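# Press the tower's round power button, keeping it upright

## Task

Push in the round power button on the front face of the tower so it is pressed, with the tower still standing upright afterwards and anything already achieved remaining intact at the finish.

## Robot and tools

Robot: two arms, left_arm and right_arm, each ending in an identical five-finger right hand (the hands are not mirrored). Base positions in the scene frame: left_arm at (-0.027, +0.672, 0) m, right_arm at (-0.092, -0.434, +0.001) m, both nearly unrotated. A fixed post stands behind the arms.

Scene frame: origin at table-top height, halfway between the nominal bases; +x points out over the table, +z up, and the left_arm lies toward +y (this is unrelated to left or right in images). Each hand is controlled through a hand point 0.05 m in front of the palm and 0.15 m out from the wrist face. Its +z runs along the straight fingers (fingertips reach 0.06-0.07 m past it, and sit 0.06 m toward -y), +y points out of the palm, +x runs across the palm away from the thumb. A wrist bracket on the little-finger side can strike things. Printed positions may be off by a few cm.

execute_actions(actions, cameras): actions is a list of actions; each action is a table of up to 15 rows, one row per 1/30 s step; a short table repeats its final row until step 15. Each row is one list of 28 numbers, all within [-1, 1], covering both arms: left dx, dy, dz, rx, ry, rz, then left little, ring, middle, index, thumb_bend, thumb_turn, force_limit, speed, then the same fourteen for the right arm. The six pose numbers are an offset, not a pose: measured from that arm's Hand target at the start of the action, along the Hand target's own axes; every row counts from that same start, and a new action or call starts again from the current Hand target. Scale: 1.0 = 0.6 m or 180 degrees; rx, ry, rz form one rotation vector. Six zeros means no new pose request. Finger numbers are absolute targets: +1 open/straight, -1 curled; thumb_turn -1 puts the thumb opposite the fingers, +1 beside the palm. force_limit maps -1..+1 to about 0..10 N at the fingertip (0..15 N for the two thumb motors); speed runs from nearly zero at -1 to full at +0.48 and above. To keep a hand unchanged, resend its last executed eight numbers (or, if none yet, its hand_measured plus hand_force_limit and hand_speed). For pressing a button, fingers can simply stay as they are or be curled with the index straight. cameras: list of names, ["all"], or []; images arrive automatically only when actions is empty.

move(target, speed, blend, stop_force, zero, blocking, cameras): target is one 28-number row or a list of up to 15 such rows; pose numbers are offsets in the same units and axes, every row counted from the Hand targets at the move's start. speed: m/s, 0.002-3.2, default 0.25 (turns at twice that in rad/s); one value or one per target. blend: corner rounding in m, default 0 (stop at each). stop_force: N, 4-120, ends an arm's path when its wrist sensor feels that much push against its travel; ideal for pressing a button gently: approach slowly (around 0.005-0.02 m/s) with a small stop_force. zero (default true) re-zeroes before the move; blocking=false returns early and cannot be combined with stop_force. The result adds a move: line such as done, off_target, moving, held or fault, plus limits=paced or limits=held. Paths are straight and do not avoid obstacles.

wait(seconds 0-3600, cameras): lets time pass. stop(cameras): brakes a running move. zoom_image(camera, region=[x0, y0, x1, y1] in pixels, up to 504x504): closer look at the latest image. Cameras: cam_head_left, cam_head_right, cam_high, cam_left_wrist, cam_right_wrist (672x504). show_instructions(): reference pages. zero_wrist_force(arm: left_arm or right_arm). finished_scene(scene 1, optional) ends the scene permanently.

Results: per arm end_effector_position (m), end_effector_quat_wxyz, velocities, Hand target (the next offsets count from it; the hand often rests slightly short), joint positions and torques, hand_measured, hand_stopped_by (moving, target, force, stalled, fault), hand_load_n (positive pushes a finger open), Wrist force and Wrist torque in the hand's axes plus the peak since last shown. execute_actions also lists some step positions.

Cautions: the commanded orientation is clipped to 32 degrees from the current one each step. An outside force near 150 N or joint torque over its limit (wrist 47.5, elbow 132, shoulder 290 N m) halts that arm for 10 s. A target set even slightly beyond a solid contact can trigger that, so back off after pressing by commanding a pose behind the hand. Keep the arms from touching each other; avoid taking a wrist close to its base axis. Do not knock, shove or topple the tower, drop anything, or let something leave the table. Motors overheat when pushing or held outstretched for long.

Each tool is called after "Call:" as name(argument=value, ...), one argument or row to a line, values as JSON.

Reference images:

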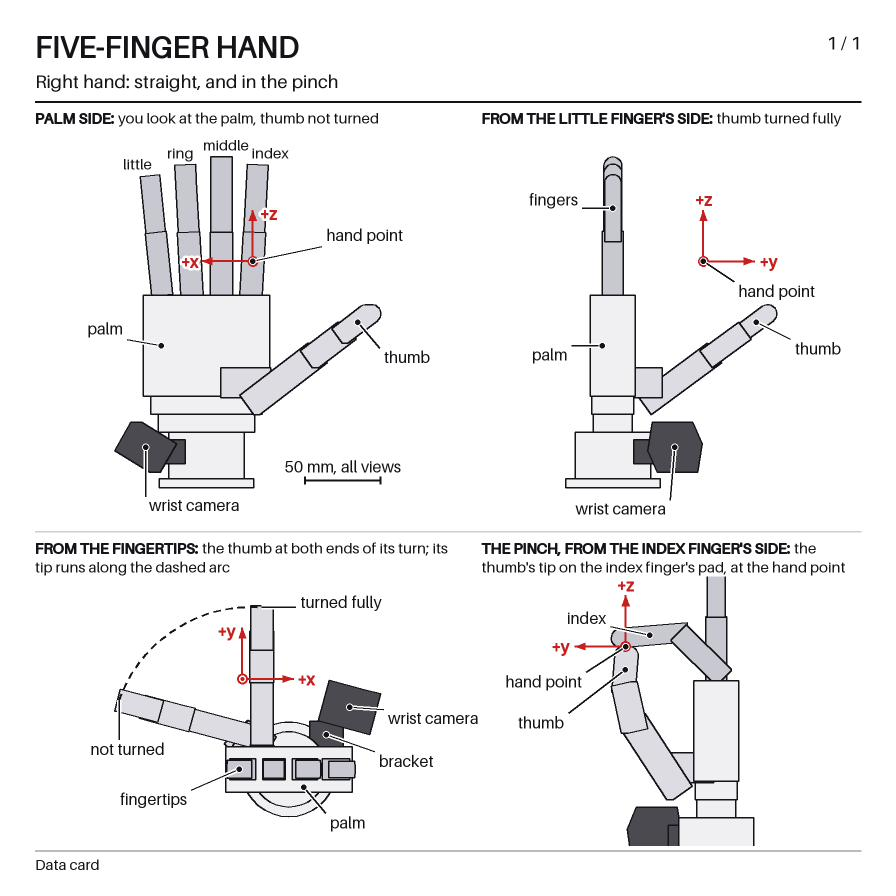

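## Session

Call:
execute_actions(
  actions=[],
)

Scene clock: 0.00 s.
left_arm: end_effector_position=(+0.4048, +0.4705, +0.1487) hand_measured=(+1.000, +1.000, +1.000, +1.000, +1.000, +1.000) hand_load_n=(+0.0, +0.0, +0.0, +0.0, +0.0, +0.0) hand_stopped_by=(target, target, target, target, target, target) hand_force_limit=0.00 hand_speed=-0.80 end_effector_quat_wxyz=(+0.450, +0.783, +0.284, -0.322) | right_arm: end_effector_position=(+0.3975, +0.2125, +0.1329) hand_measured=(+1.000, +1.000, +1.000, +1.000, +1.000, +1.000) hand_load_n=(+0.0, +0.0, +0.0, +0.0, +0.0, +0.0) hand_stopped_by=(target, target, target, target, target, target) hand_force_limit=0.00 hand_speed=-0.80 end_effector_quat_wxyz=(-0.312, +0.891, -0.062, +0.325)
Joint positions: left_arm=[-0.251 -1.02 2.15 0.535 2.743 0.703] | right_arm=[0.799 -1.211 1.794 0.055 1.604 -3.853]
Joint velocities: within noise
Joint torques (N m): no reading
Wrist force (N): no reading
Wrist torque (N m): no reading
Wrist force, peak (N): no reading
Hand target: left_arm +0.4048, +0.4705, +0.1487; +0.450, +0.783, +0.284, -0.322 | right_arm +0.3975, +0.2125, +0.1329; -0.312, +0.891, -0.062, +0.325

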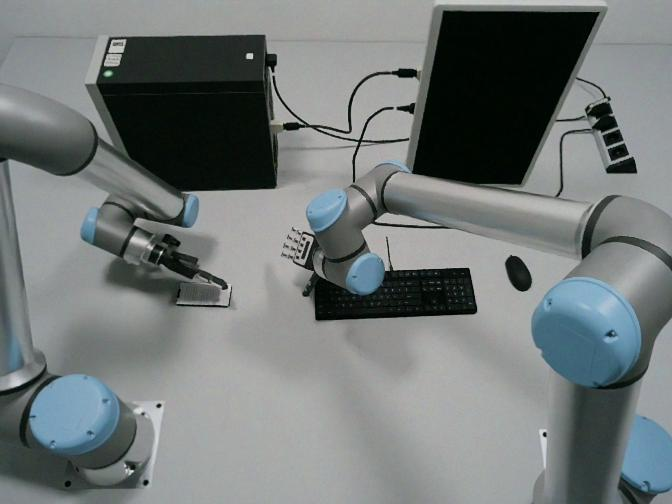

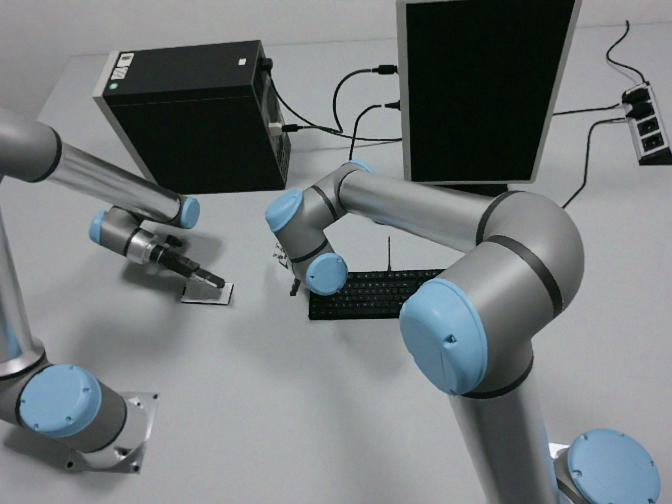

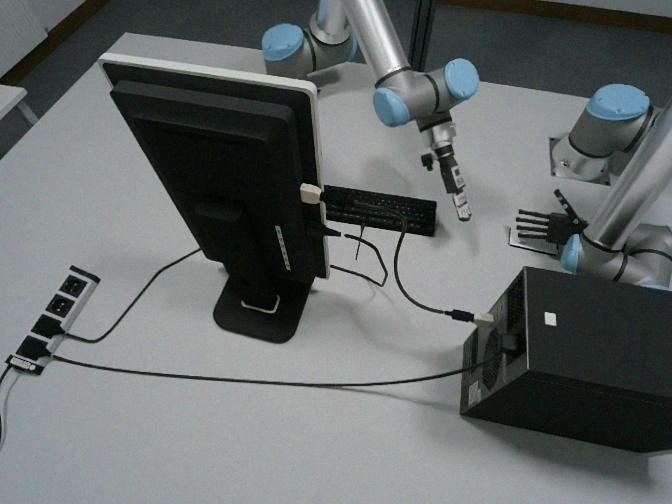

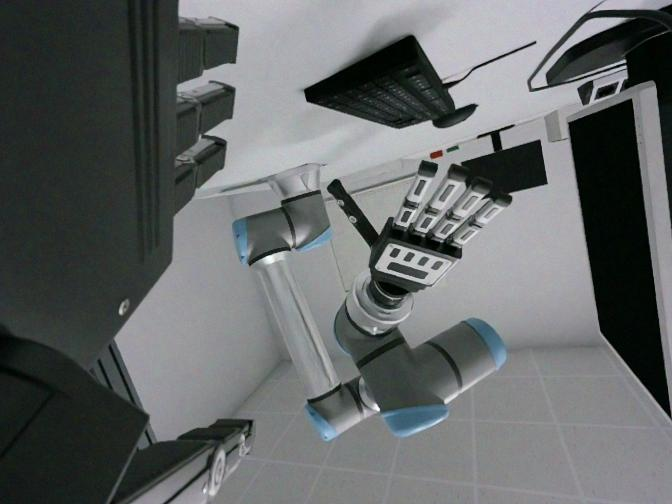

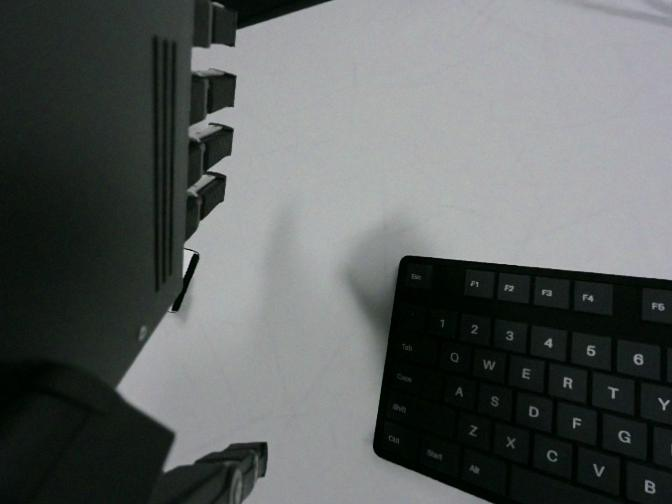

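Call:
move(
  target=[
    [-0.052,-0.067,-0.633,-0.061,-0.048,-0.103,-1,-1,-1,1,1,1,0,0,0,0,0,0,0,0,1,1,1,1,1,1,0,-0.8],
    [0.173,0.011,-0.970,-0.1214,-0.0965,-0.205,-1,-1,-1,1,1,1,0,0,0,0,0,0,0,0,1,1,1,1,1,1,0,-0.8],
  ],
  blend=0.08,
  speed=0.25,
  cameras=["all"],
)

Scene clock: 107.90 s.
left_arm: end_effector_position=(+0.4166, +0.5517, +0.1833) hand_measured=(-1.000, -1.000, -1.000, +1.000, +1.000, +1.000) hand_load_n=(+0.0, +0.0, +0.0, +0.0, +0.0, +0.0) hand_stopped_by=(target, target, target, target, target, target) hand_force_limit=0.00 hand_speed=0.00 end_effector_quat_wxyz=(+0.465, +0.752, +0.324, -0.337) | right_arm: end_effector_position=(+0.3975, +0.2125, +0.1329) hand_measured=(+1.000, +1.000, +1.000, +1.000, +1.000, +1.000) hand_load_n=(+0.0, +0.0, +0.0, +0.0, +0.0, +0.0) hand_stopped_by=(target, target, target, target, target, target) hand_force_limit=0.00 hand_speed=-0.80 end_effector_quat_wxyz=(-0.312, +0.891, -0.062, +0.325)
Joint positions: left_arm=[-0.066 -0.987 2.143 0.858 2.755 1.009] | right_arm=[0.799 -1.211 1.794 0.055 1.604 -3.853]
Joint torques (N m): left_arm=[-12.12 -78.06 -6.56 2.71 4.04 -1.44] | right_arm=[-0.59 -63.45 -32.51 0.84 0.46 -0.28]
Wrist force (N): left_arm=[0.0 -0.3 0.1] | right_arm=[0.2 0.0 0.1]
Wrist torque (N m): left_arm=[-0.08 0.00 0.21] | right_arm=[-0.01 -0.03 0.01]
Wrist force, peak (N): left_arm=[0.0 -2.0 -6.1] | right_arm=[1.0 -0.5 0.4]
Hand target: left_arm +0.4166, +0.5517, +0.1833; +0.465, +0.752, +0.324, -0.337 (not the last commanded pose) | right_arm +0.3975, +0.2125, +0.1329; -0.312, +0.891, -0.062, +0.325
Off the commanded pose: left_arm 0.506 m, 40 deg | right_arm 0.000 m, 0 deg.
move: held (left_arm; a check stopped the path); path passed 0 of 2 targets; limits=held
pose unreachable (left arm): on one or more control steps of this call, first in action 0 (counted from 0), this arm could not follow its commanded pose, so it was not sent that pose on those steps. It may still have moved: this result reports where it is.
cause: moving toward the commanded pose would bring two parts of the arm too close to each other (joints 4 (wrist 1) to 6 (wrist 3) lie between them).

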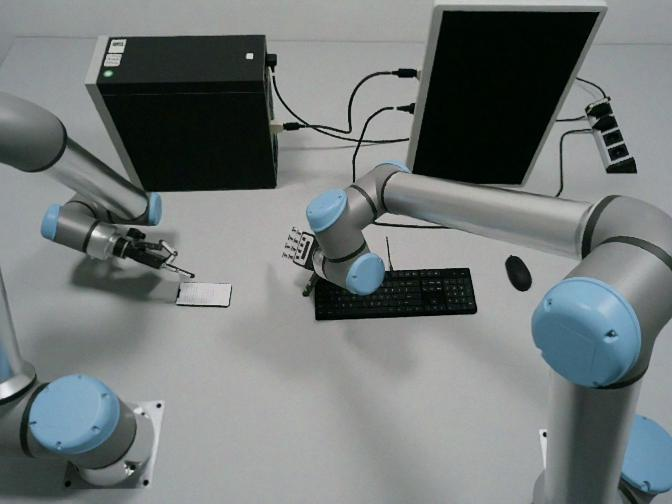

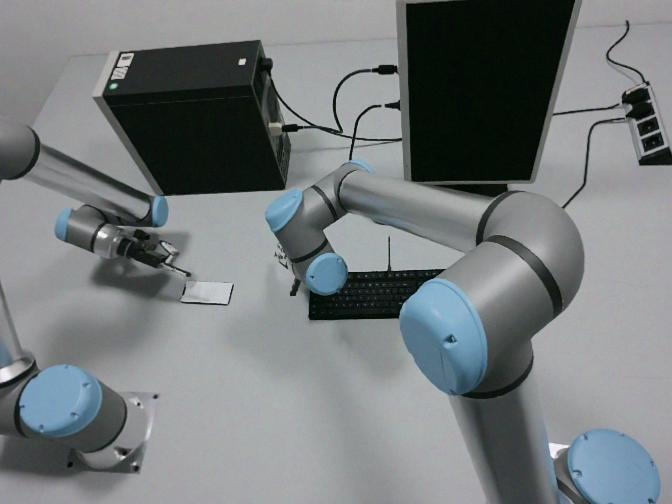

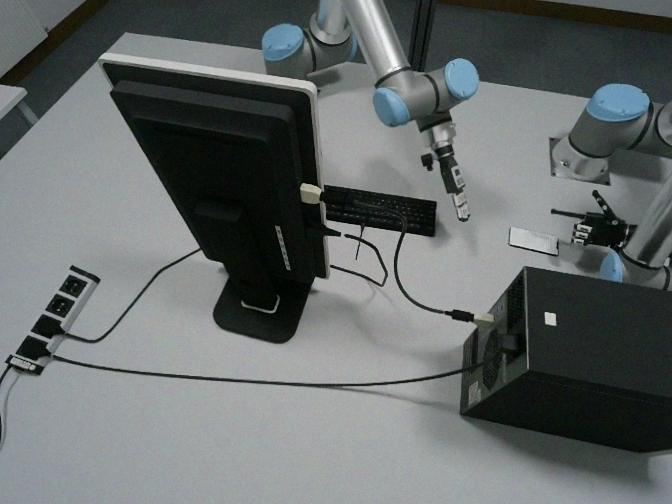

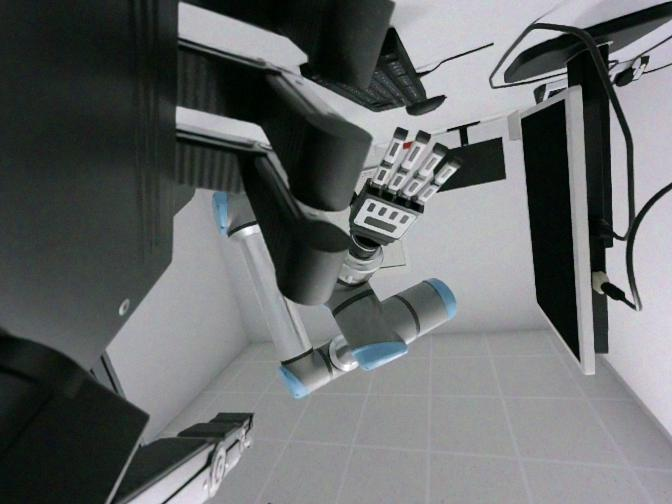

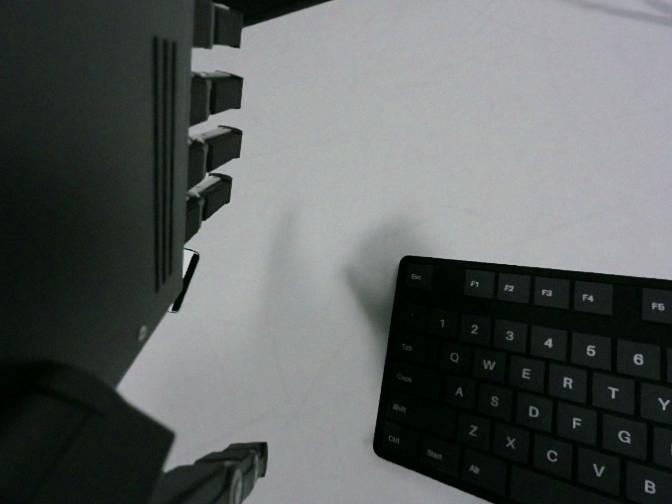

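Call:
move(
  target=[-0.204,0.1,-0.438,0.031,0.151,0,-1,-1,-1,1,1,1,0,0,0,0,0,0,0,0,1,1,1,1,1,1,0,-0.8],
  speed=0.25,
  cameras=[],
)

Scene clock: 338.77 s.
left_arm: end_effector_position=(+0.4499, +0.7500, +0.4004) hand_measured=(-1.000, -1.000, -1.000, +1.000, +1.000, +1.000) hand_load_n=(+0.0, +0.0, +0.0, +0.0, +0.0, +0.0) hand_stopped_by=(target, target, target, target, target, target) hand_force_limit=0.00 hand_speed=0.00 end_effector_quat_wxyz=(+0.339, +0.831, +0.408, -0.167) | right_arm: end_effector_position=(+0.3975, +0.2125, +0.1329) hand_measured=(+1.000, +1.000, +1.000, +1.000, +1.000, +1.000) hand_load_n=(+0.0, +0.0, +0.0, +0.0, +0.0, +0.0) hand_stopped_by=(target, target, target, target, target, target) hand_force_limit=0.00 hand_speed=-0.80 end_effector_quat_wxyz=(-0.312, +0.891, -0.062, +0.325)
Joint positions: left_arm=[0.259 -1.367 1.846 1.354 2.308 1.038] | right_arm=[0.799 -1.211 1.794 0.055 1.604 -3.853]
Joint torques (N m): left_arm=[9.69 -68.07 -44.31 7.08 -0.41 2.06] | right_arm=[0.23 -61.91 -32.37 0.64 0.24 -0.23]
Wrist force (N): left_arm=[0.4 -0.3 0.9] | right_arm=[0.5 0.1 -0.2]
Wrist torque (N m): left_arm=[-0.10 -0.09 -0.12] | right_arm=[0.03 -0.06 0.03]
Wrist force, peak (N): left_arm=[0.6 -0.6 2.1] | right_arm=[1.0 0.0 0.5]
Hand target: left_arm +0.4499, +0.7501, +0.4005; +0.339, +0.831, +0.408, -0.167 | right_arm +0.3975, +0.2125, +0.1329; -0.312, +0.891, -0.062, +0.325
Off the commanded pose: left_arm 0.000 m, 0 deg | right_arm 0.000 m, 0 deg.
move: done

Call:
move(
  target=[0.193,-0.044,-0.293,0,0,-0.709,-1,-1,-1,1,1,1,0,0,0,0,0,0,0,0,1,1,1,1,1,1,0,-0.8],
  speed=0.3,
  cameras=["all"],
)

Scene clock: 354.73 s.
left_arm: end_effector_position=(+0.5001, +0.9500, +0.4509) hand_measured=(-1.000, -1.000, -1.000, +1.000, +1.000, +1.000) hand_load_n=(+0.0, +0.0, +0.0, -0.5, +0.0, -0.5) hand_stopped_by=(target, target, target, target, target, target) hand_force_limit=0.00 hand_speed=0.00 end_effector_quat_wxyz=(+0.000, +0.001, +0.926, -0.378) | right_arm: end_effector_position=(+0.3975, +0.2125, +0.1329) hand_measured=(+1.000, +1.000, +1.000, +1.000, +1.000, +1.000) hand_load_n=(+0.0, +0.0, +0.0, +0.0, +0.0, +0.0) hand_stopped_by=(target, target, target, target, target, target) hand_force_limit=0.00 hand_speed=-0.80 end_effector_quat_wxyz=(-0.312, +0.891, -0.062, +0.325)
Joint positions: left_arm=[0.416 -1.27 1.496 1.736 2.258 -0.993] | right_arm=[0.799 -1.211 1.794 0.055 1.604 -3.853]
Joint torques (N m): left_arm=[9.32 -48.1 -46.44 6.55 -1 -2.58] | right_arm=[-0.16 -62.62 -32.85 0.82 0.24 0.05]
Wrist force (N): left_arm=[0.0 -0.7 0.8] | right_arm=[1.3 0.0 0.0]
Wrist torque (N m): left_arm=[-0.15 -0.05 0.01] | right_arm=[-0.01 -0.20 0.08]
Wrist force, peak (N): left_arm=[0.3 -0.5 1.4] | right_arm=[1.3 0.0 0.0]
Hand target: left_arm +0.5001, +0.9500, +0.4509; +0.000, +0.001, +0.926, -0.378 | right_arm +0.3975, +0.2125, +0.1329; -0.312, +0.891, -0.062, +0.325
Off the commanded pose: left_arm 0.000 m, 0 deg | right_arm 0.000 m, 0 deg.
move: done

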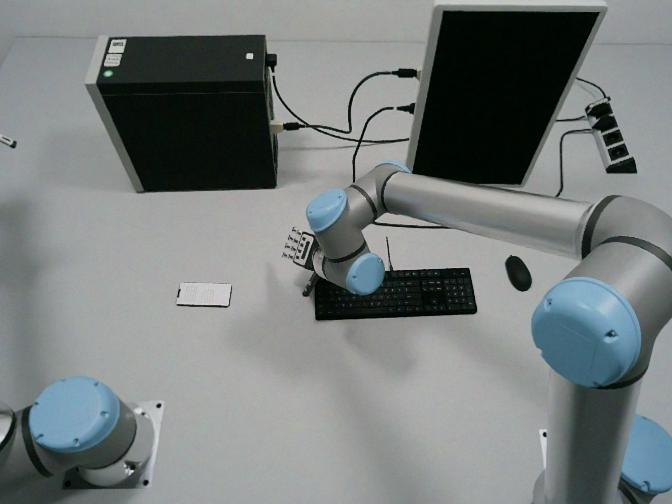

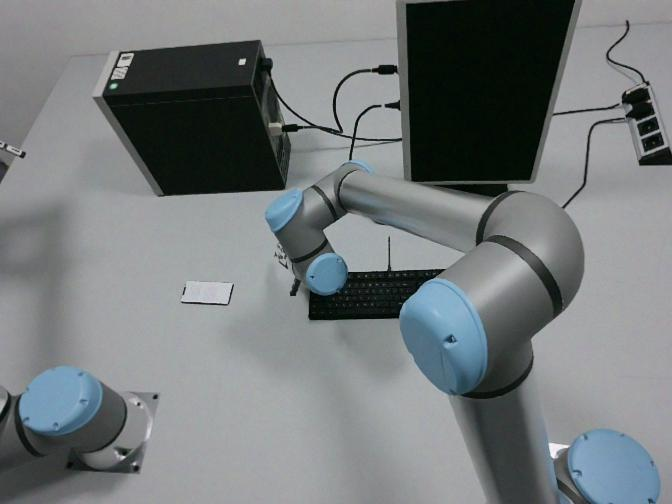

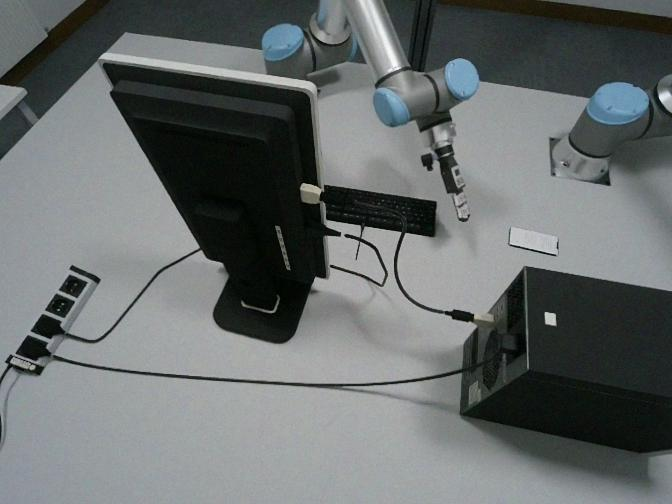

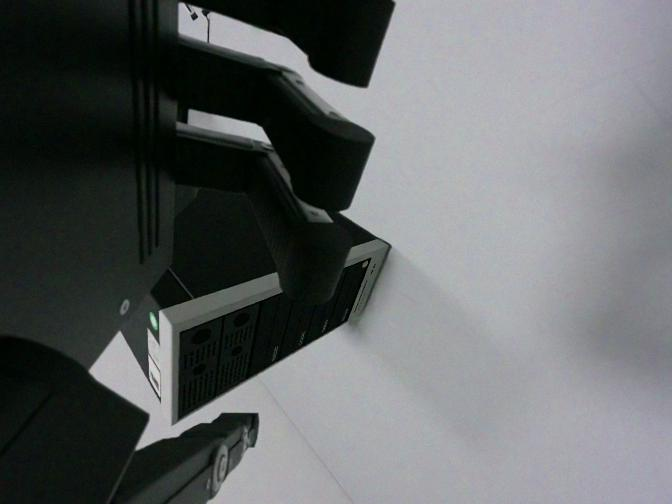

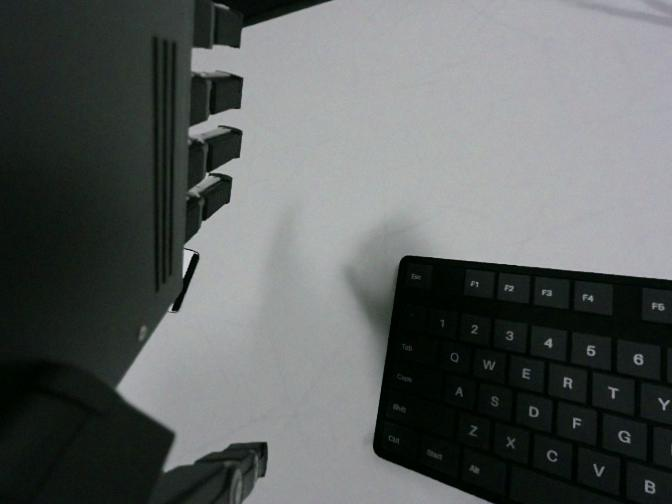

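Call:
zoom_image(
  camera="cam_left_wrist",
  region=[130, 220, 410, 440],
)

Scaled by 1.800 from the camera's image (finer frame: 960x720).

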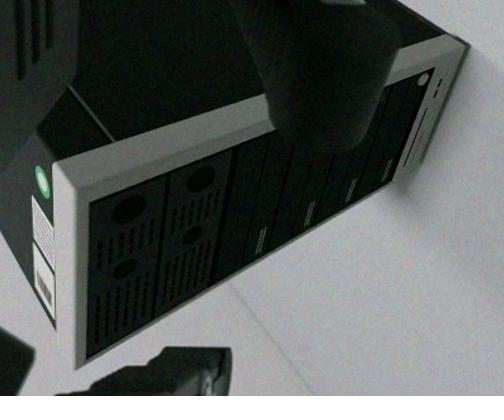

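Call:
move(
  target=[-0.033,0.165,0.235,0,0,0,1,1,1,1,1,1,0,0,0,0,0,0,0,0,1,1,1,1,1,1,0,-0.8],
  speed=0.25,
  cameras=["cam_left_wrist","cam_head_left","cam_high"],
)

Call:
zoom_image(
  camera="cam_left_wrist",
  region=[150, 100, 550, 400],
)

Scene clock: 377.77 s.
left_arm: end_effector_position=(+0.5200, +0.9221, +0.2810) hand_measured=(+1.000, +1.000, +1.000, +1.000, +1.000, +1.000) hand_load_n=(+0.0, +0.0, +0.0, +0.0, +0.0, +0.0) hand_stopped_by=(target, target, target, target, target, target) hand_force_limit=0.00 hand_speed=0.00 end_effector_quat_wxyz=(+0.000, +0.001, +0.926, -0.378) | right_arm: end_effector_position=(+0.3975, +0.2125, +0.1329) hand_measured=(+1.000, +1.000, +1.000, +1.000, +1.000, +1.000) hand_load_n=(+0.0, +0.0, +0.0, +0.0, +0.0, +0.0) hand_stopped_by=(target, target, target, target, target, target) hand_force_limit=0.00 hand_speed=-0.80 end_effector_quat_wxyz=(-0.312, +0.891, -0.062, +0.325)
Joint positions: left_arm=[0.363 -1.175 1.673 1.422 2.277 -1.058] | right_arm=[0.799 -1.211 1.794 0.055 1.604 -3.853]
Joint torques (N m): left_arm=[-10.79 -49.27 -27.95 2.62 3.44 -1.78] | right_arm=[-0.34 -62.65 -32.85 1.17 0.13 -0.26]
Wrist force (N): left_arm=[0.1 -0.2 1.1] | right_arm=[0.7 0.1 -0.5]
Wrist torque (N m): left_arm=[-0.11 -0.09 0.03] | right_arm=[0.04 -0.09 0.04]
Wrist force, peak (N): left_arm=[0.0 0.6 2.4] | right_arm=[0.9 0.0 -0.5]
Hand target: left_arm +0.5201, +0.9221, +0.2809; +0.000, +0.001, +0.926, -0.378 | right_arm +0.3975, +0.2125, +0.1329; -0.312, +0.891, -0.062, +0.325
Off the commanded pose: left_arm 0.000 m, 0 deg | right_arm 0.000 m, 0 deg.
move: done
Images, in order (width x height): cam_head_left 672x504, cam_high 672x504, cam_left_wrist 672x504.

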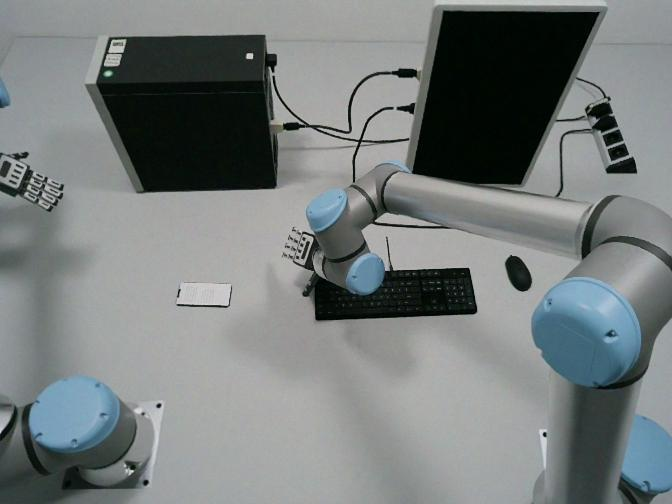

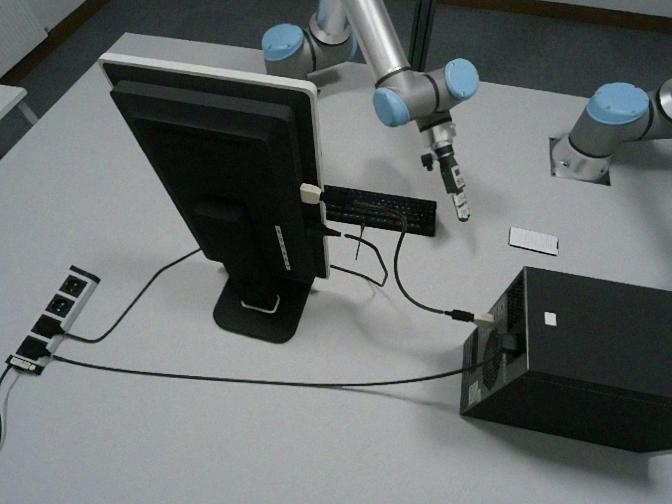

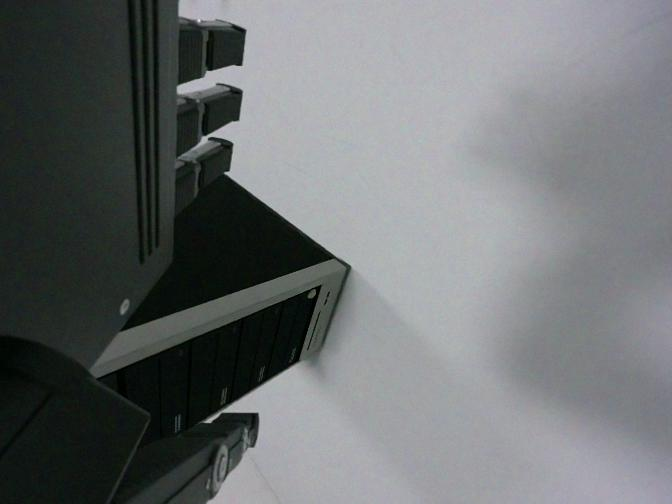

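Scaled by 1.260 from the camera's image (finer frame: 960x720).

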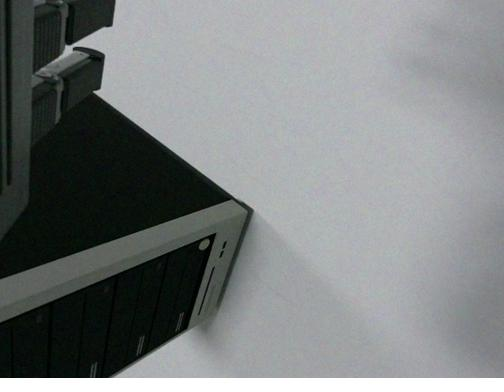

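Call:
zoom_image(
  camera="cam_left_wrist",
  region=[260, 240, 380, 380],
)

Scaled by 3.600 from the camera's image (finer frame: 960x720).

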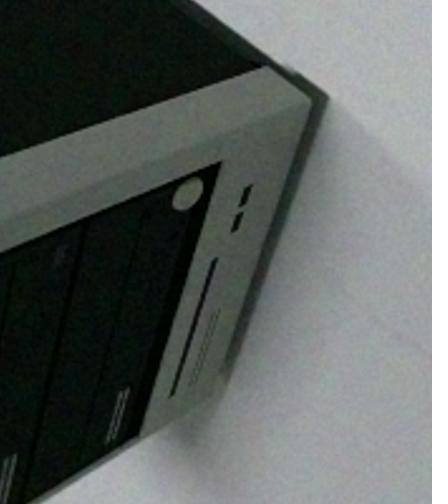

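Call:
move(
  target=[0,0,0,0,0,0,1,1,1,-1,1,1,0,0,0,0,0,0,0,0,1,1,1,1,1,1,0,-0.8],
  cameras=["cam_left_wrist"],
)

Call:
move(
  target=[0,0,0,0,0,0,1,-1,-1,-1,1,1,0,0,0,0,0,0,0,0,1,1,1,1,1,1,0,-0.8],
  cameras=["cam_left_wrist"],
)

Scene clock: 410.53 s.
left_arm: end_effector_position=(+0.5201, +0.9221, +0.2809) hand_measured=(+1.000, +1.000, +1.000, -1.000, +1.000, +1.000) hand_load_n=(-0.5, +0.0, +0.0, +0.0, +0.0, +0.0) hand_stopped_by=(target, target, target, target, target, target) hand_force_limit=0.00 hand_speed=0.00 end_effector_quat_wxyz=(+0.000, +0.001, +0.926, -0.378) | right_arm: end_effector_position=(+0.3975, +0.2125, +0.1329) hand_measured=(+1.000, +1.000, +1.000, +1.000, +1.000, +1.000) hand_load_n=(+0.0, +0.0, +0.0, +0.0, +0.0, -0.5) hand_stopped_by=(target, target, target, target, target, target) hand_force_limit=0.00 hand_speed=-0.80 end_effector_quat_wxyz=(-0.312, +0.891, -0.062, +0.325)
Joint positions: left_arm=[0.362 -1.175 1.674 1.421 2.277 -1.058] | right_arm=[0.799 -1.211 1.794 0.055 1.604 -3.853]
Joint torques (N m): left_arm=[-12.78 -52.01 -28.89 2.85 3.12 -1.89] | right_arm=[-0.08 -62.97 -32.04 1.1 0.3 0.29]
Wrist force (N): left_arm=[0.0 -0.7 1.1] | right_arm=[0.3 -0.3 -0.8]
Wrist torque (N m): left_arm=[-0.17 -0.07 0.00] | right_arm=[0.00 0.00 0.00]
Wrist force, peak (N): left_arm=[0.3 -0.6 1.4] | right_arm=[1.0 0.1 -0.7]
Hand target: left_arm +0.5201, +0.9221, +0.2809; +0.000, +0.001, +0.926, -0.378 | right_arm +0.3975, +0.2125, +0.1329; -0.312, +0.891, -0.062, +0.325
Off the commanded pose: left_arm 0.000 m, 0 deg | right_arm 0.000 m, 0 deg.
move: done

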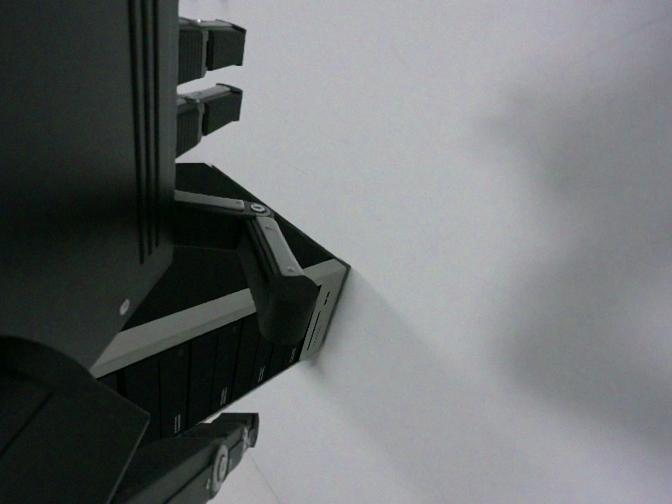

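Scene clock: 411.57 s.
left_arm: end_effector_position=(+0.5201, +0.9221, +0.2809) hand_measured=(+1.000, -1.000, -1.000, -1.000, +1.000, +1.000) hand_load_n=(+0.0, +0.0, +0.0, +0.0, +0.0, -0.5) hand_stopped_by=(target, target, target, target, target, target) hand_force_limit=0.00 hand_speed=0.00 end_effector_quat_wxyz=(+0.000, +0.001, +0.926, -0.378) | right_arm: end_effector_position=(+0.3975, +0.2125, +0.1329) hand_measured=(+1.000, +1.000, +1.000, +1.000, +1.000, +1.000) hand_load_n=(+0.0, +0.0, +0.0, +0.0, +0.0, +0.0) hand_stopped_by=(target, target, target, target, target, target) hand_force_limit=0.00 hand_speed=-0.80 end_effector_quat_wxyz=(-0.312, +0.891, -0.062, +0.325)
Joint positions: left_arm=[0.362 -1.175 1.674 1.421 2.277 -1.058] | right_arm=[0.799 -1.211 1.794 0.055 1.604 -3.853]
Joint torques (N m): left_arm=[-13.22 -51.72 -29.21 2.92 2.79 -2.05] | right_arm=[-0.96 -63.43 -32.23 0.96 0.28 0.1]
Wrist force (N): left_arm=[0.1 -0.2 1.0] | right_arm=[0.7 0.3 -0.5]
Wrist torque (N m): left_arm=[-0.07 -0.09 0.03] | right_arm=[0.07 -0.09 0.05]
Wrist force, peak (N): left_arm=[0.1 -0.5 1.3] | right_arm=[0.7 0.3 -0.5]
Hand target: left_arm +0.5201, +0.9221, +0.2809; +0.000, +0.001, +0.926, -0.378 | right_arm +0.3975, +0.2125, +0.1329; -0.312, +0.891, -0.062, +0.325
Off the commanded pose: left_arm 0.000 m, 0 deg | right_arm 0.000 m, 0 deg.
move: done

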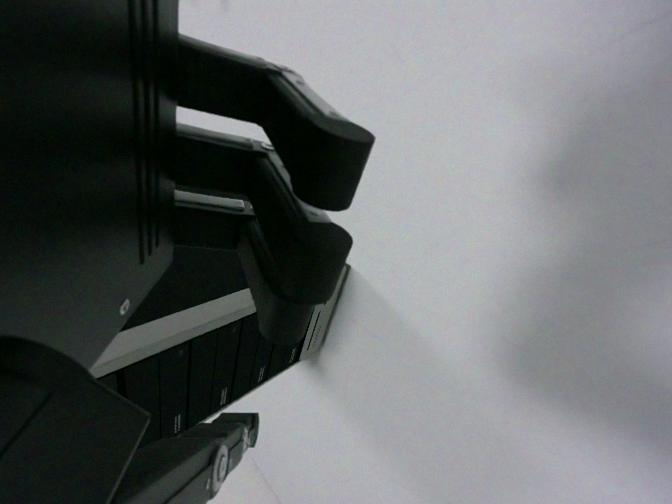

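Call:
move(
  target=[-0.333,0.090,0.287,0,0,0,1,1,1,1,1,1,0,0,0,0,0,0,0,0,1,1,1,1,1,1,0,-0.8],
  speed=0.2,
  cameras=["cam_left_wrist","cam_head_left","cam_head_right"],
)

Call:
zoom_image(
  camera="cam_left_wrist",
  region=[150, 50, 450, 350],
)

Scene clock: 496.03 s.
left_arm: end_effector_position=(+0.7197, +0.8399, +0.1204) hand_measured=(+1.000, +1.000, +1.000, +1.000, +1.000, +1.000) hand_load_n=(+0.0, +0.0, +0.0, +0.0, +0.0, +0.0) hand_stopped_by=(target, target, target, target, target, target) hand_force_limit=0.00 hand_speed=0.00 end_effector_quat_wxyz=(+0.000, +0.001, +0.926, -0.378) | right_arm: end_effector_position=(+0.3975, +0.2125, +0.1329) hand_measured=(+1.000, +1.000, +1.000, +1.000, +1.000, +1.000) hand_load_n=(+0.0, +0.0, +0.0, +0.0, +0.0, +0.0) hand_stopped_by=(target, target, target, target, target, target) hand_force_limit=0.00 hand_speed=-0.80 end_effector_quat_wxyz=(-0.312, +0.891, -0.062, +0.325)
Joint positions: left_arm=[0.168 -0.858 1.437 1.172 2.328 -1.311] | right_arm=[0.799 -1.211 1.794 0.055 1.604 -3.853]
Joint torques (N m): left_arm=[-14.38 -71.7 -43 1.74 3.84 -1.88] | right_arm=[-0.73 -62.5 -32.82 1.15 0.14 0.22]
Wrist force (N): left_arm=[4.2 -0.6 0.0] | right_arm=[0.1 0.3 -0.7]
Wrist torque (N m): left_arm=[-0.05 0.18 0.23] | right_arm=[0.09 0.01 0.01]
Wrist force, peak (N): left_arm=[4.2 -0.6 0.0] | right_arm=[0.7 0.3 -0.9]
Hand target: left_arm +0.7199, +0.8399, +0.1203; +0.000, +0.001, +0.926, -0.378 | right_arm +0.3975, +0.2125, +0.1329; -0.312, +0.891, -0.062, +0.325
Off the commanded pose: left_arm 0.000 m, 0 deg | right_arm 0.000 m, 0 deg.
move: done
Images, in order (width x height): cam_head_left 672x504, cam_head_right 672x504, cam_left_wrist 672x504.

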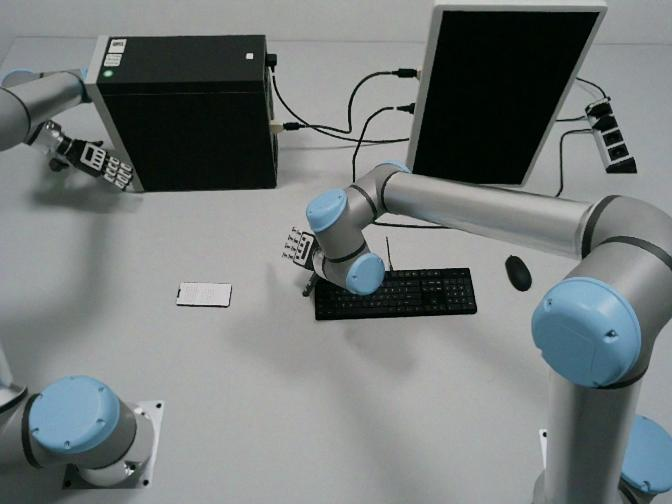

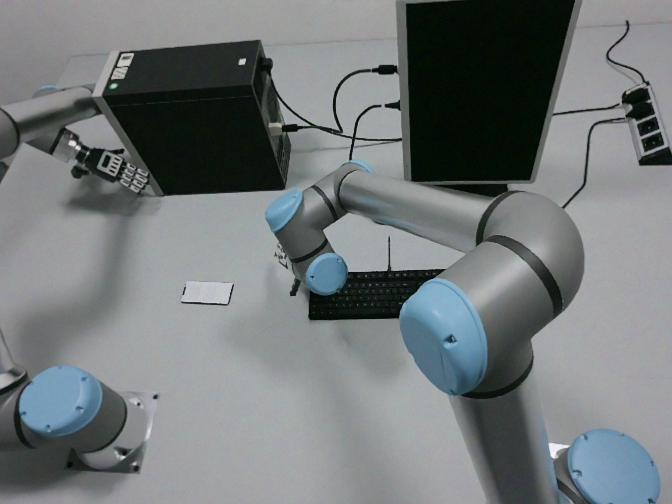

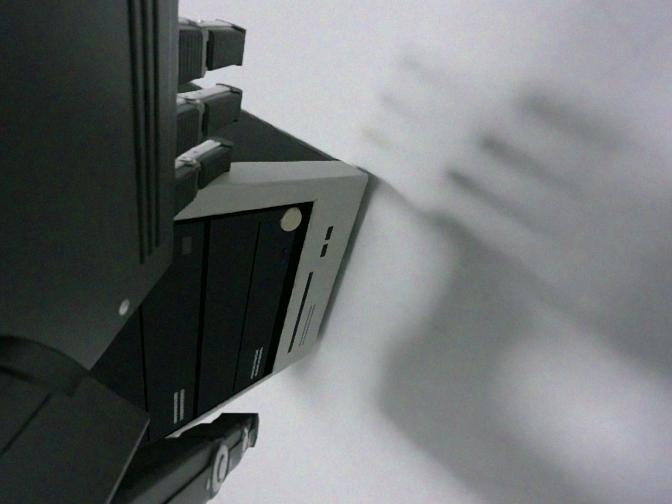

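Scaled by 1.680 from the camera's image (finer frame: 960x720).

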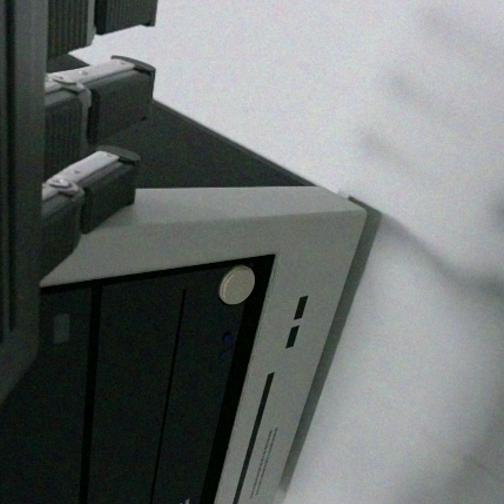

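Call:
move(
  target=[-0.077,0.099,0.0175,0,0,0,1,1,1,1,1,1,0,0,0,0,0,0,0,0,1,1,1,1,1,1,0,-0.8],
  speed=0.1,
  cameras=["cam_left_wrist","cam_head_left"],
)

Call:
zoom_image(
  camera="cam_left_wrist",
  region=[150, 50, 400, 300],
)

Scene clock: 593.00 s.
left_arm: end_effector_position=(+0.7661, +0.8748, +0.0714) hand_measured=(+1.000, +1.000, +1.000, +1.000, +1.000, +1.000) hand_load_n=(+0.0, +0.0, +0.0, +1.0, +0.0, +0.0) hand_stopped_by=(target, target, target, target, target, target) hand_force_limit=0.00 hand_speed=0.00 end_effector_quat_wxyz=(+0.000, +0.001, +0.926, -0.378) | right_arm: end_effector_position=(+0.3975, +0.2125, +0.1329) hand_measured=(+1.000, +1.000, +1.000, +1.000, +1.000, +1.000) hand_load_n=(+0.0, +0.0, +0.0, +0.0, +0.0, +0.0) hand_stopped_by=(target, target, target, target, target, target) hand_force_limit=0.00 hand_speed=-0.80 end_effector_quat_wxyz=(-0.312, +0.891, -0.062, +0.325)
Joint positions: left_arm=[0.199 -0.731 1.304 1.206 2.322 -1.268] | right_arm=[0.799 -1.211 1.794 0.055 1.604 -3.853]
Joint torques (N m): left_arm=[8.61 -75.65 -68.17 -8.38 0.94 1.41] | right_arm=[0.16 -62.96 -32.52 1.21 0.27 0.51]
Wrist force (N): left_arm=[58.3 -13.2 -7.7] | right_arm=[0.4 0.0 -0.9]
Wrist torque (N m): left_arm=[1.15 3.36 3.40] | right_arm=[0.04 -0.03 0.01]
Wrist force, peak (N): left_arm=[67.1 -17.9 -5.5] | right_arm=[0.1 0.7 -1.0]
Hand target: left_arm +0.7662, +0.8749, +0.0713; +0.000, +0.001, +0.926, -0.378 | right_arm +0.3975, +0.2125, +0.1329; -0.312, +0.891, -0.062, +0.325
Off the commanded pose: left_arm 0.000 m, 0 deg | right_arm 0.000 m, 0 deg.
move: done
Images, in order (width x height): cam_head_left 672x504, cam_left_wrist 672x504.

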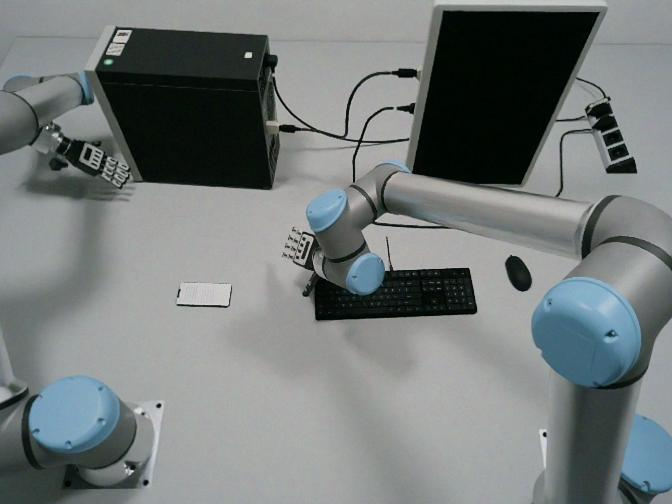

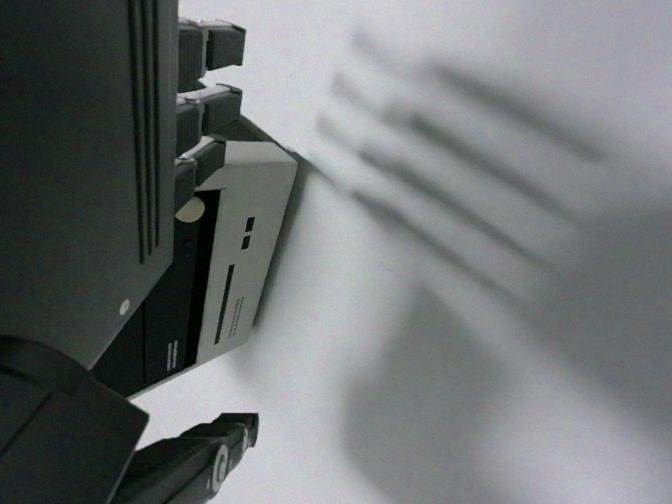

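Scaled by 2.016 from the camera's image (finer frame: 960x720).

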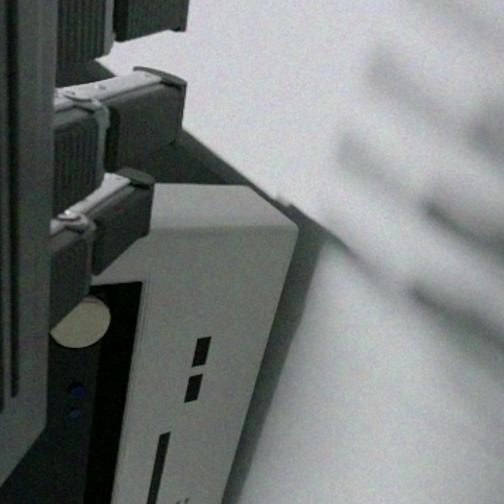

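Call:
move(
  target=[
    [0.05,0,0,0,0,0,1,1,1,1,1,1,0,0,0,0,0,0,0,0,1,1,1,1,1,1,0,-0.8],
    [0.05,0.083,-0.0817,0,0,0,1,1,1,1,1,1,0,0,0,0,0,0,0,0,1,1,1,1,1,1,0,-0.8],
  ],
  speed=0.08,
  cameras=["cam_left_wrist","cam_head_left"],
)

Call:
zoom_image(
  camera="cam_left_wrist",
  region=[150, 50, 400, 300],
)

Scene clock: 674.37 s.
left_arm: end_effector_position=(+0.7364, +0.9447, +0.0715) hand_measured=(+1.000, +1.000, +1.000, +1.000, +1.000, +1.000) hand_load_n=(+0.0, +0.0, +0.0, +0.0, +0.0, +0.0) hand_stopped_by=(target, target, target, target, target, target) hand_force_limit=0.00 hand_speed=0.00 end_effector_quat_wxyz=(+0.000, +0.001, +0.926, -0.378) | right_arm: end_effector_position=(+0.3975, +0.2125, +0.1329) hand_measured=(+1.000, +1.000, +1.000, +1.000, +1.000, +1.000) hand_load_n=(+0.0, +0.0, +0.0, +0.0, +0.0, -0.5) hand_stopped_by=(target, target, target, target, target, target) hand_force_limit=0.00 hand_speed=-0.80 end_effector_quat_wxyz=(-0.312, +0.891, -0.062, +0.325)
Joint positions: left_arm=[0.291 -0.718 1.299 1.28 2.3 -1.148] | right_arm=[0.799 -1.211 1.794 0.055 1.604 -3.853]
Joint torques (N m): left_arm=[13.66 -84.42 -39.8 6.51 -0.78 1.94] | right_arm=[-0.34 -62.54 -32.01 1.3 0.29 0.37]
Wrist force (N): left_arm=[-2.3 3.0 1.3] | right_arm=[-0.1 0.1 -0.3]
Wrist torque (N m): left_arm=[0.38 0.25 -0.37] | right_arm=[0.01 0.02 0.00]
Wrist force, peak (N): left_arm=[58.9 -13.1 -7.4] | right_arm=[0.2 0.6 -1.4]
Hand target: left_arm +0.7364, +0.9448, +0.0715; +0.000, +0.001, +0.926, -0.378 | right_arm +0.3975, +0.2125, +0.1329; -0.312, +0.891, -0.062, +0.325
Off the commanded pose: left_arm 0.000 m, 0 deg | right_arm 0.000 m, 0 deg.
move: done
Images, in order (width x height): cam_head_left 672x504, cam_left_wrist 672x504.

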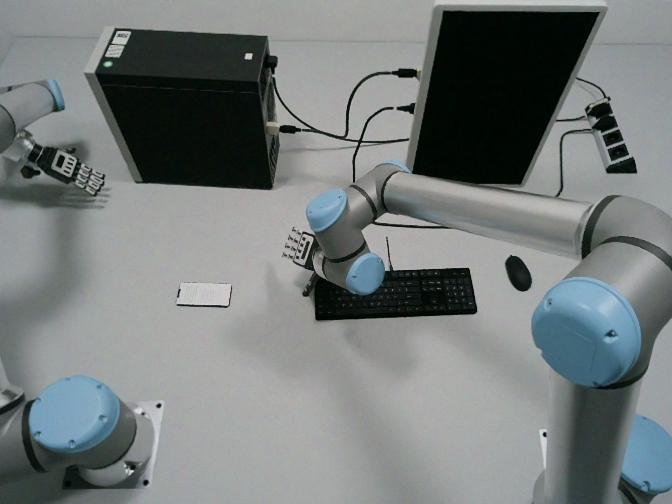

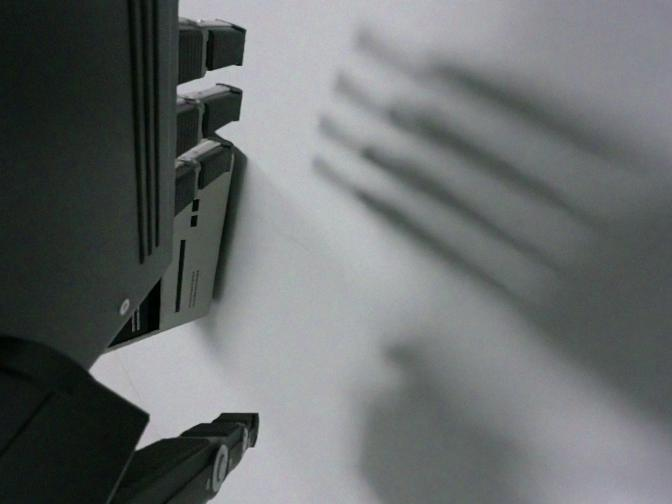

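Scaled by 2.016 from the camera's image (finer frame: 960x720).

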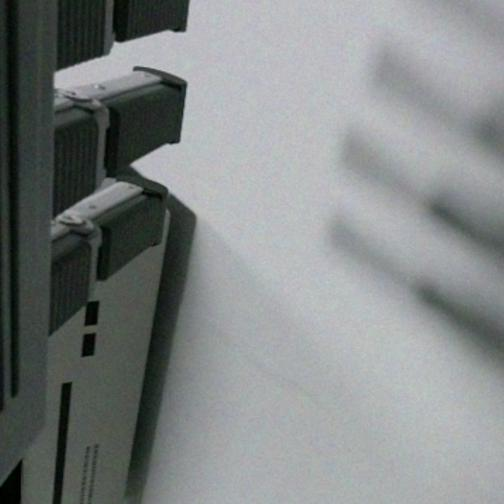

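Call:
move(
  target=[0,-0.0933,-0.0952,0,0,0,1,1,1,1,1,1,0,0,0,0,0,0,0,0,1,1,1,1,1,1,0,-0.8],
  speed=0.15,
  cameras=["cam_left_wrist"],
)

Call:
zoom_image(
  camera="cam_left_wrist",
  region=[150, 50, 400, 300],
)

Scene clock: 683.50 s.
left_arm: end_effector_position=(+0.7362, +0.9448, +0.1512) hand_measured=(+1.000, +1.000, +1.000, +1.000, +1.000, +1.000) hand_load_n=(+0.0, +0.0, +0.0, +0.0, +0.0, +0.0) hand_stopped_by=(target, target, target, target, target, target) hand_force_limit=0.00 hand_speed=0.00 end_effector_quat_wxyz=(+0.000, +0.001, +0.926, -0.378) | right_arm: end_effector_position=(+0.3975, +0.2125, +0.1329) hand_measured=(+1.000, +1.000, +1.000, +1.000, +1.000, +1.000) hand_load_n=(+0.0, +0.0, +0.0, +0.0, +0.0, -0.5) hand_stopped_by=(target, target, target, target, target, target) hand_force_limit=0.00 hand_speed=-0.80 end_effector_quat_wxyz=(-0.312, +0.891, -0.062, +0.325)
Joint positions: left_arm=[0.291 -0.787 1.268 1.379 2.3 -1.148] | right_arm=[0.799 -1.211 1.794 0.055 1.604 -3.853]
Joint torques (N m): left_arm=[-6.85 -116.21 -42.52 5.64 2.89 1.44] | right_arm=[-0.29 -63.26 -32.79 1.26 0.18 0.51]
Wrist force (N): left_arm=[-1.7 3.2 1.0] | right_arm=[0.5 0.2 -1.2]
Wrist torque (N m): left_arm=[0.43 0.18 -0.29] | right_arm=[0.09 -0.02 0.02]
Wrist force, peak (N): left_arm=[-1.9 4.0 2.4] | right_arm=[0.1 0.0 -1.4]
Hand target: left_arm +0.7363, +0.9447, +0.1514; +0.000, +0.001, +0.926, -0.378 | right_arm +0.3975, +0.2125, +0.1329; -0.312, +0.891, -0.062, +0.325
Off the commanded pose: left_arm 0.000 m, 0 deg | right_arm 0.000 m, 0 deg.
move: done

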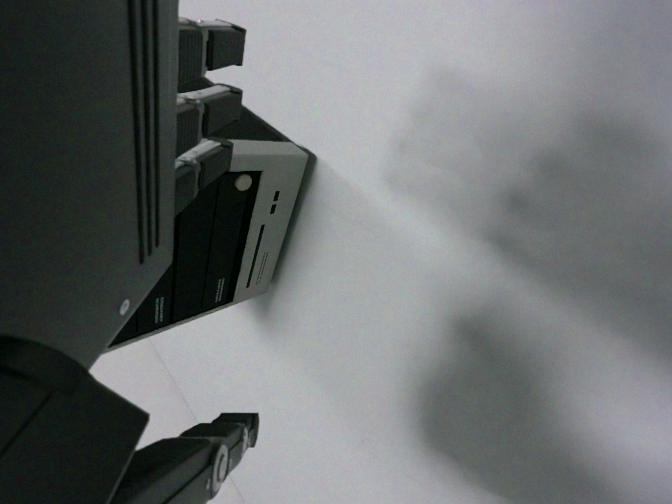

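Scaled by 2.016 from the camera's image (finer frame: 960x720).

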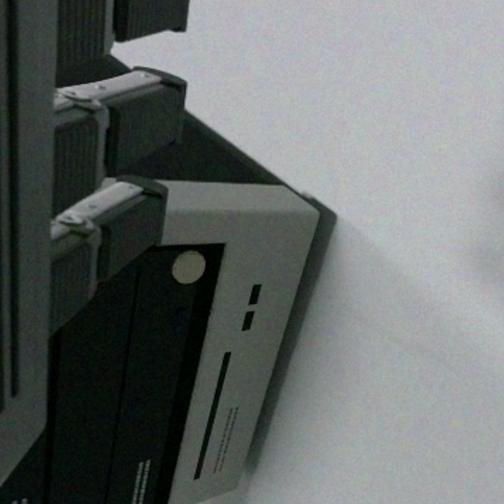

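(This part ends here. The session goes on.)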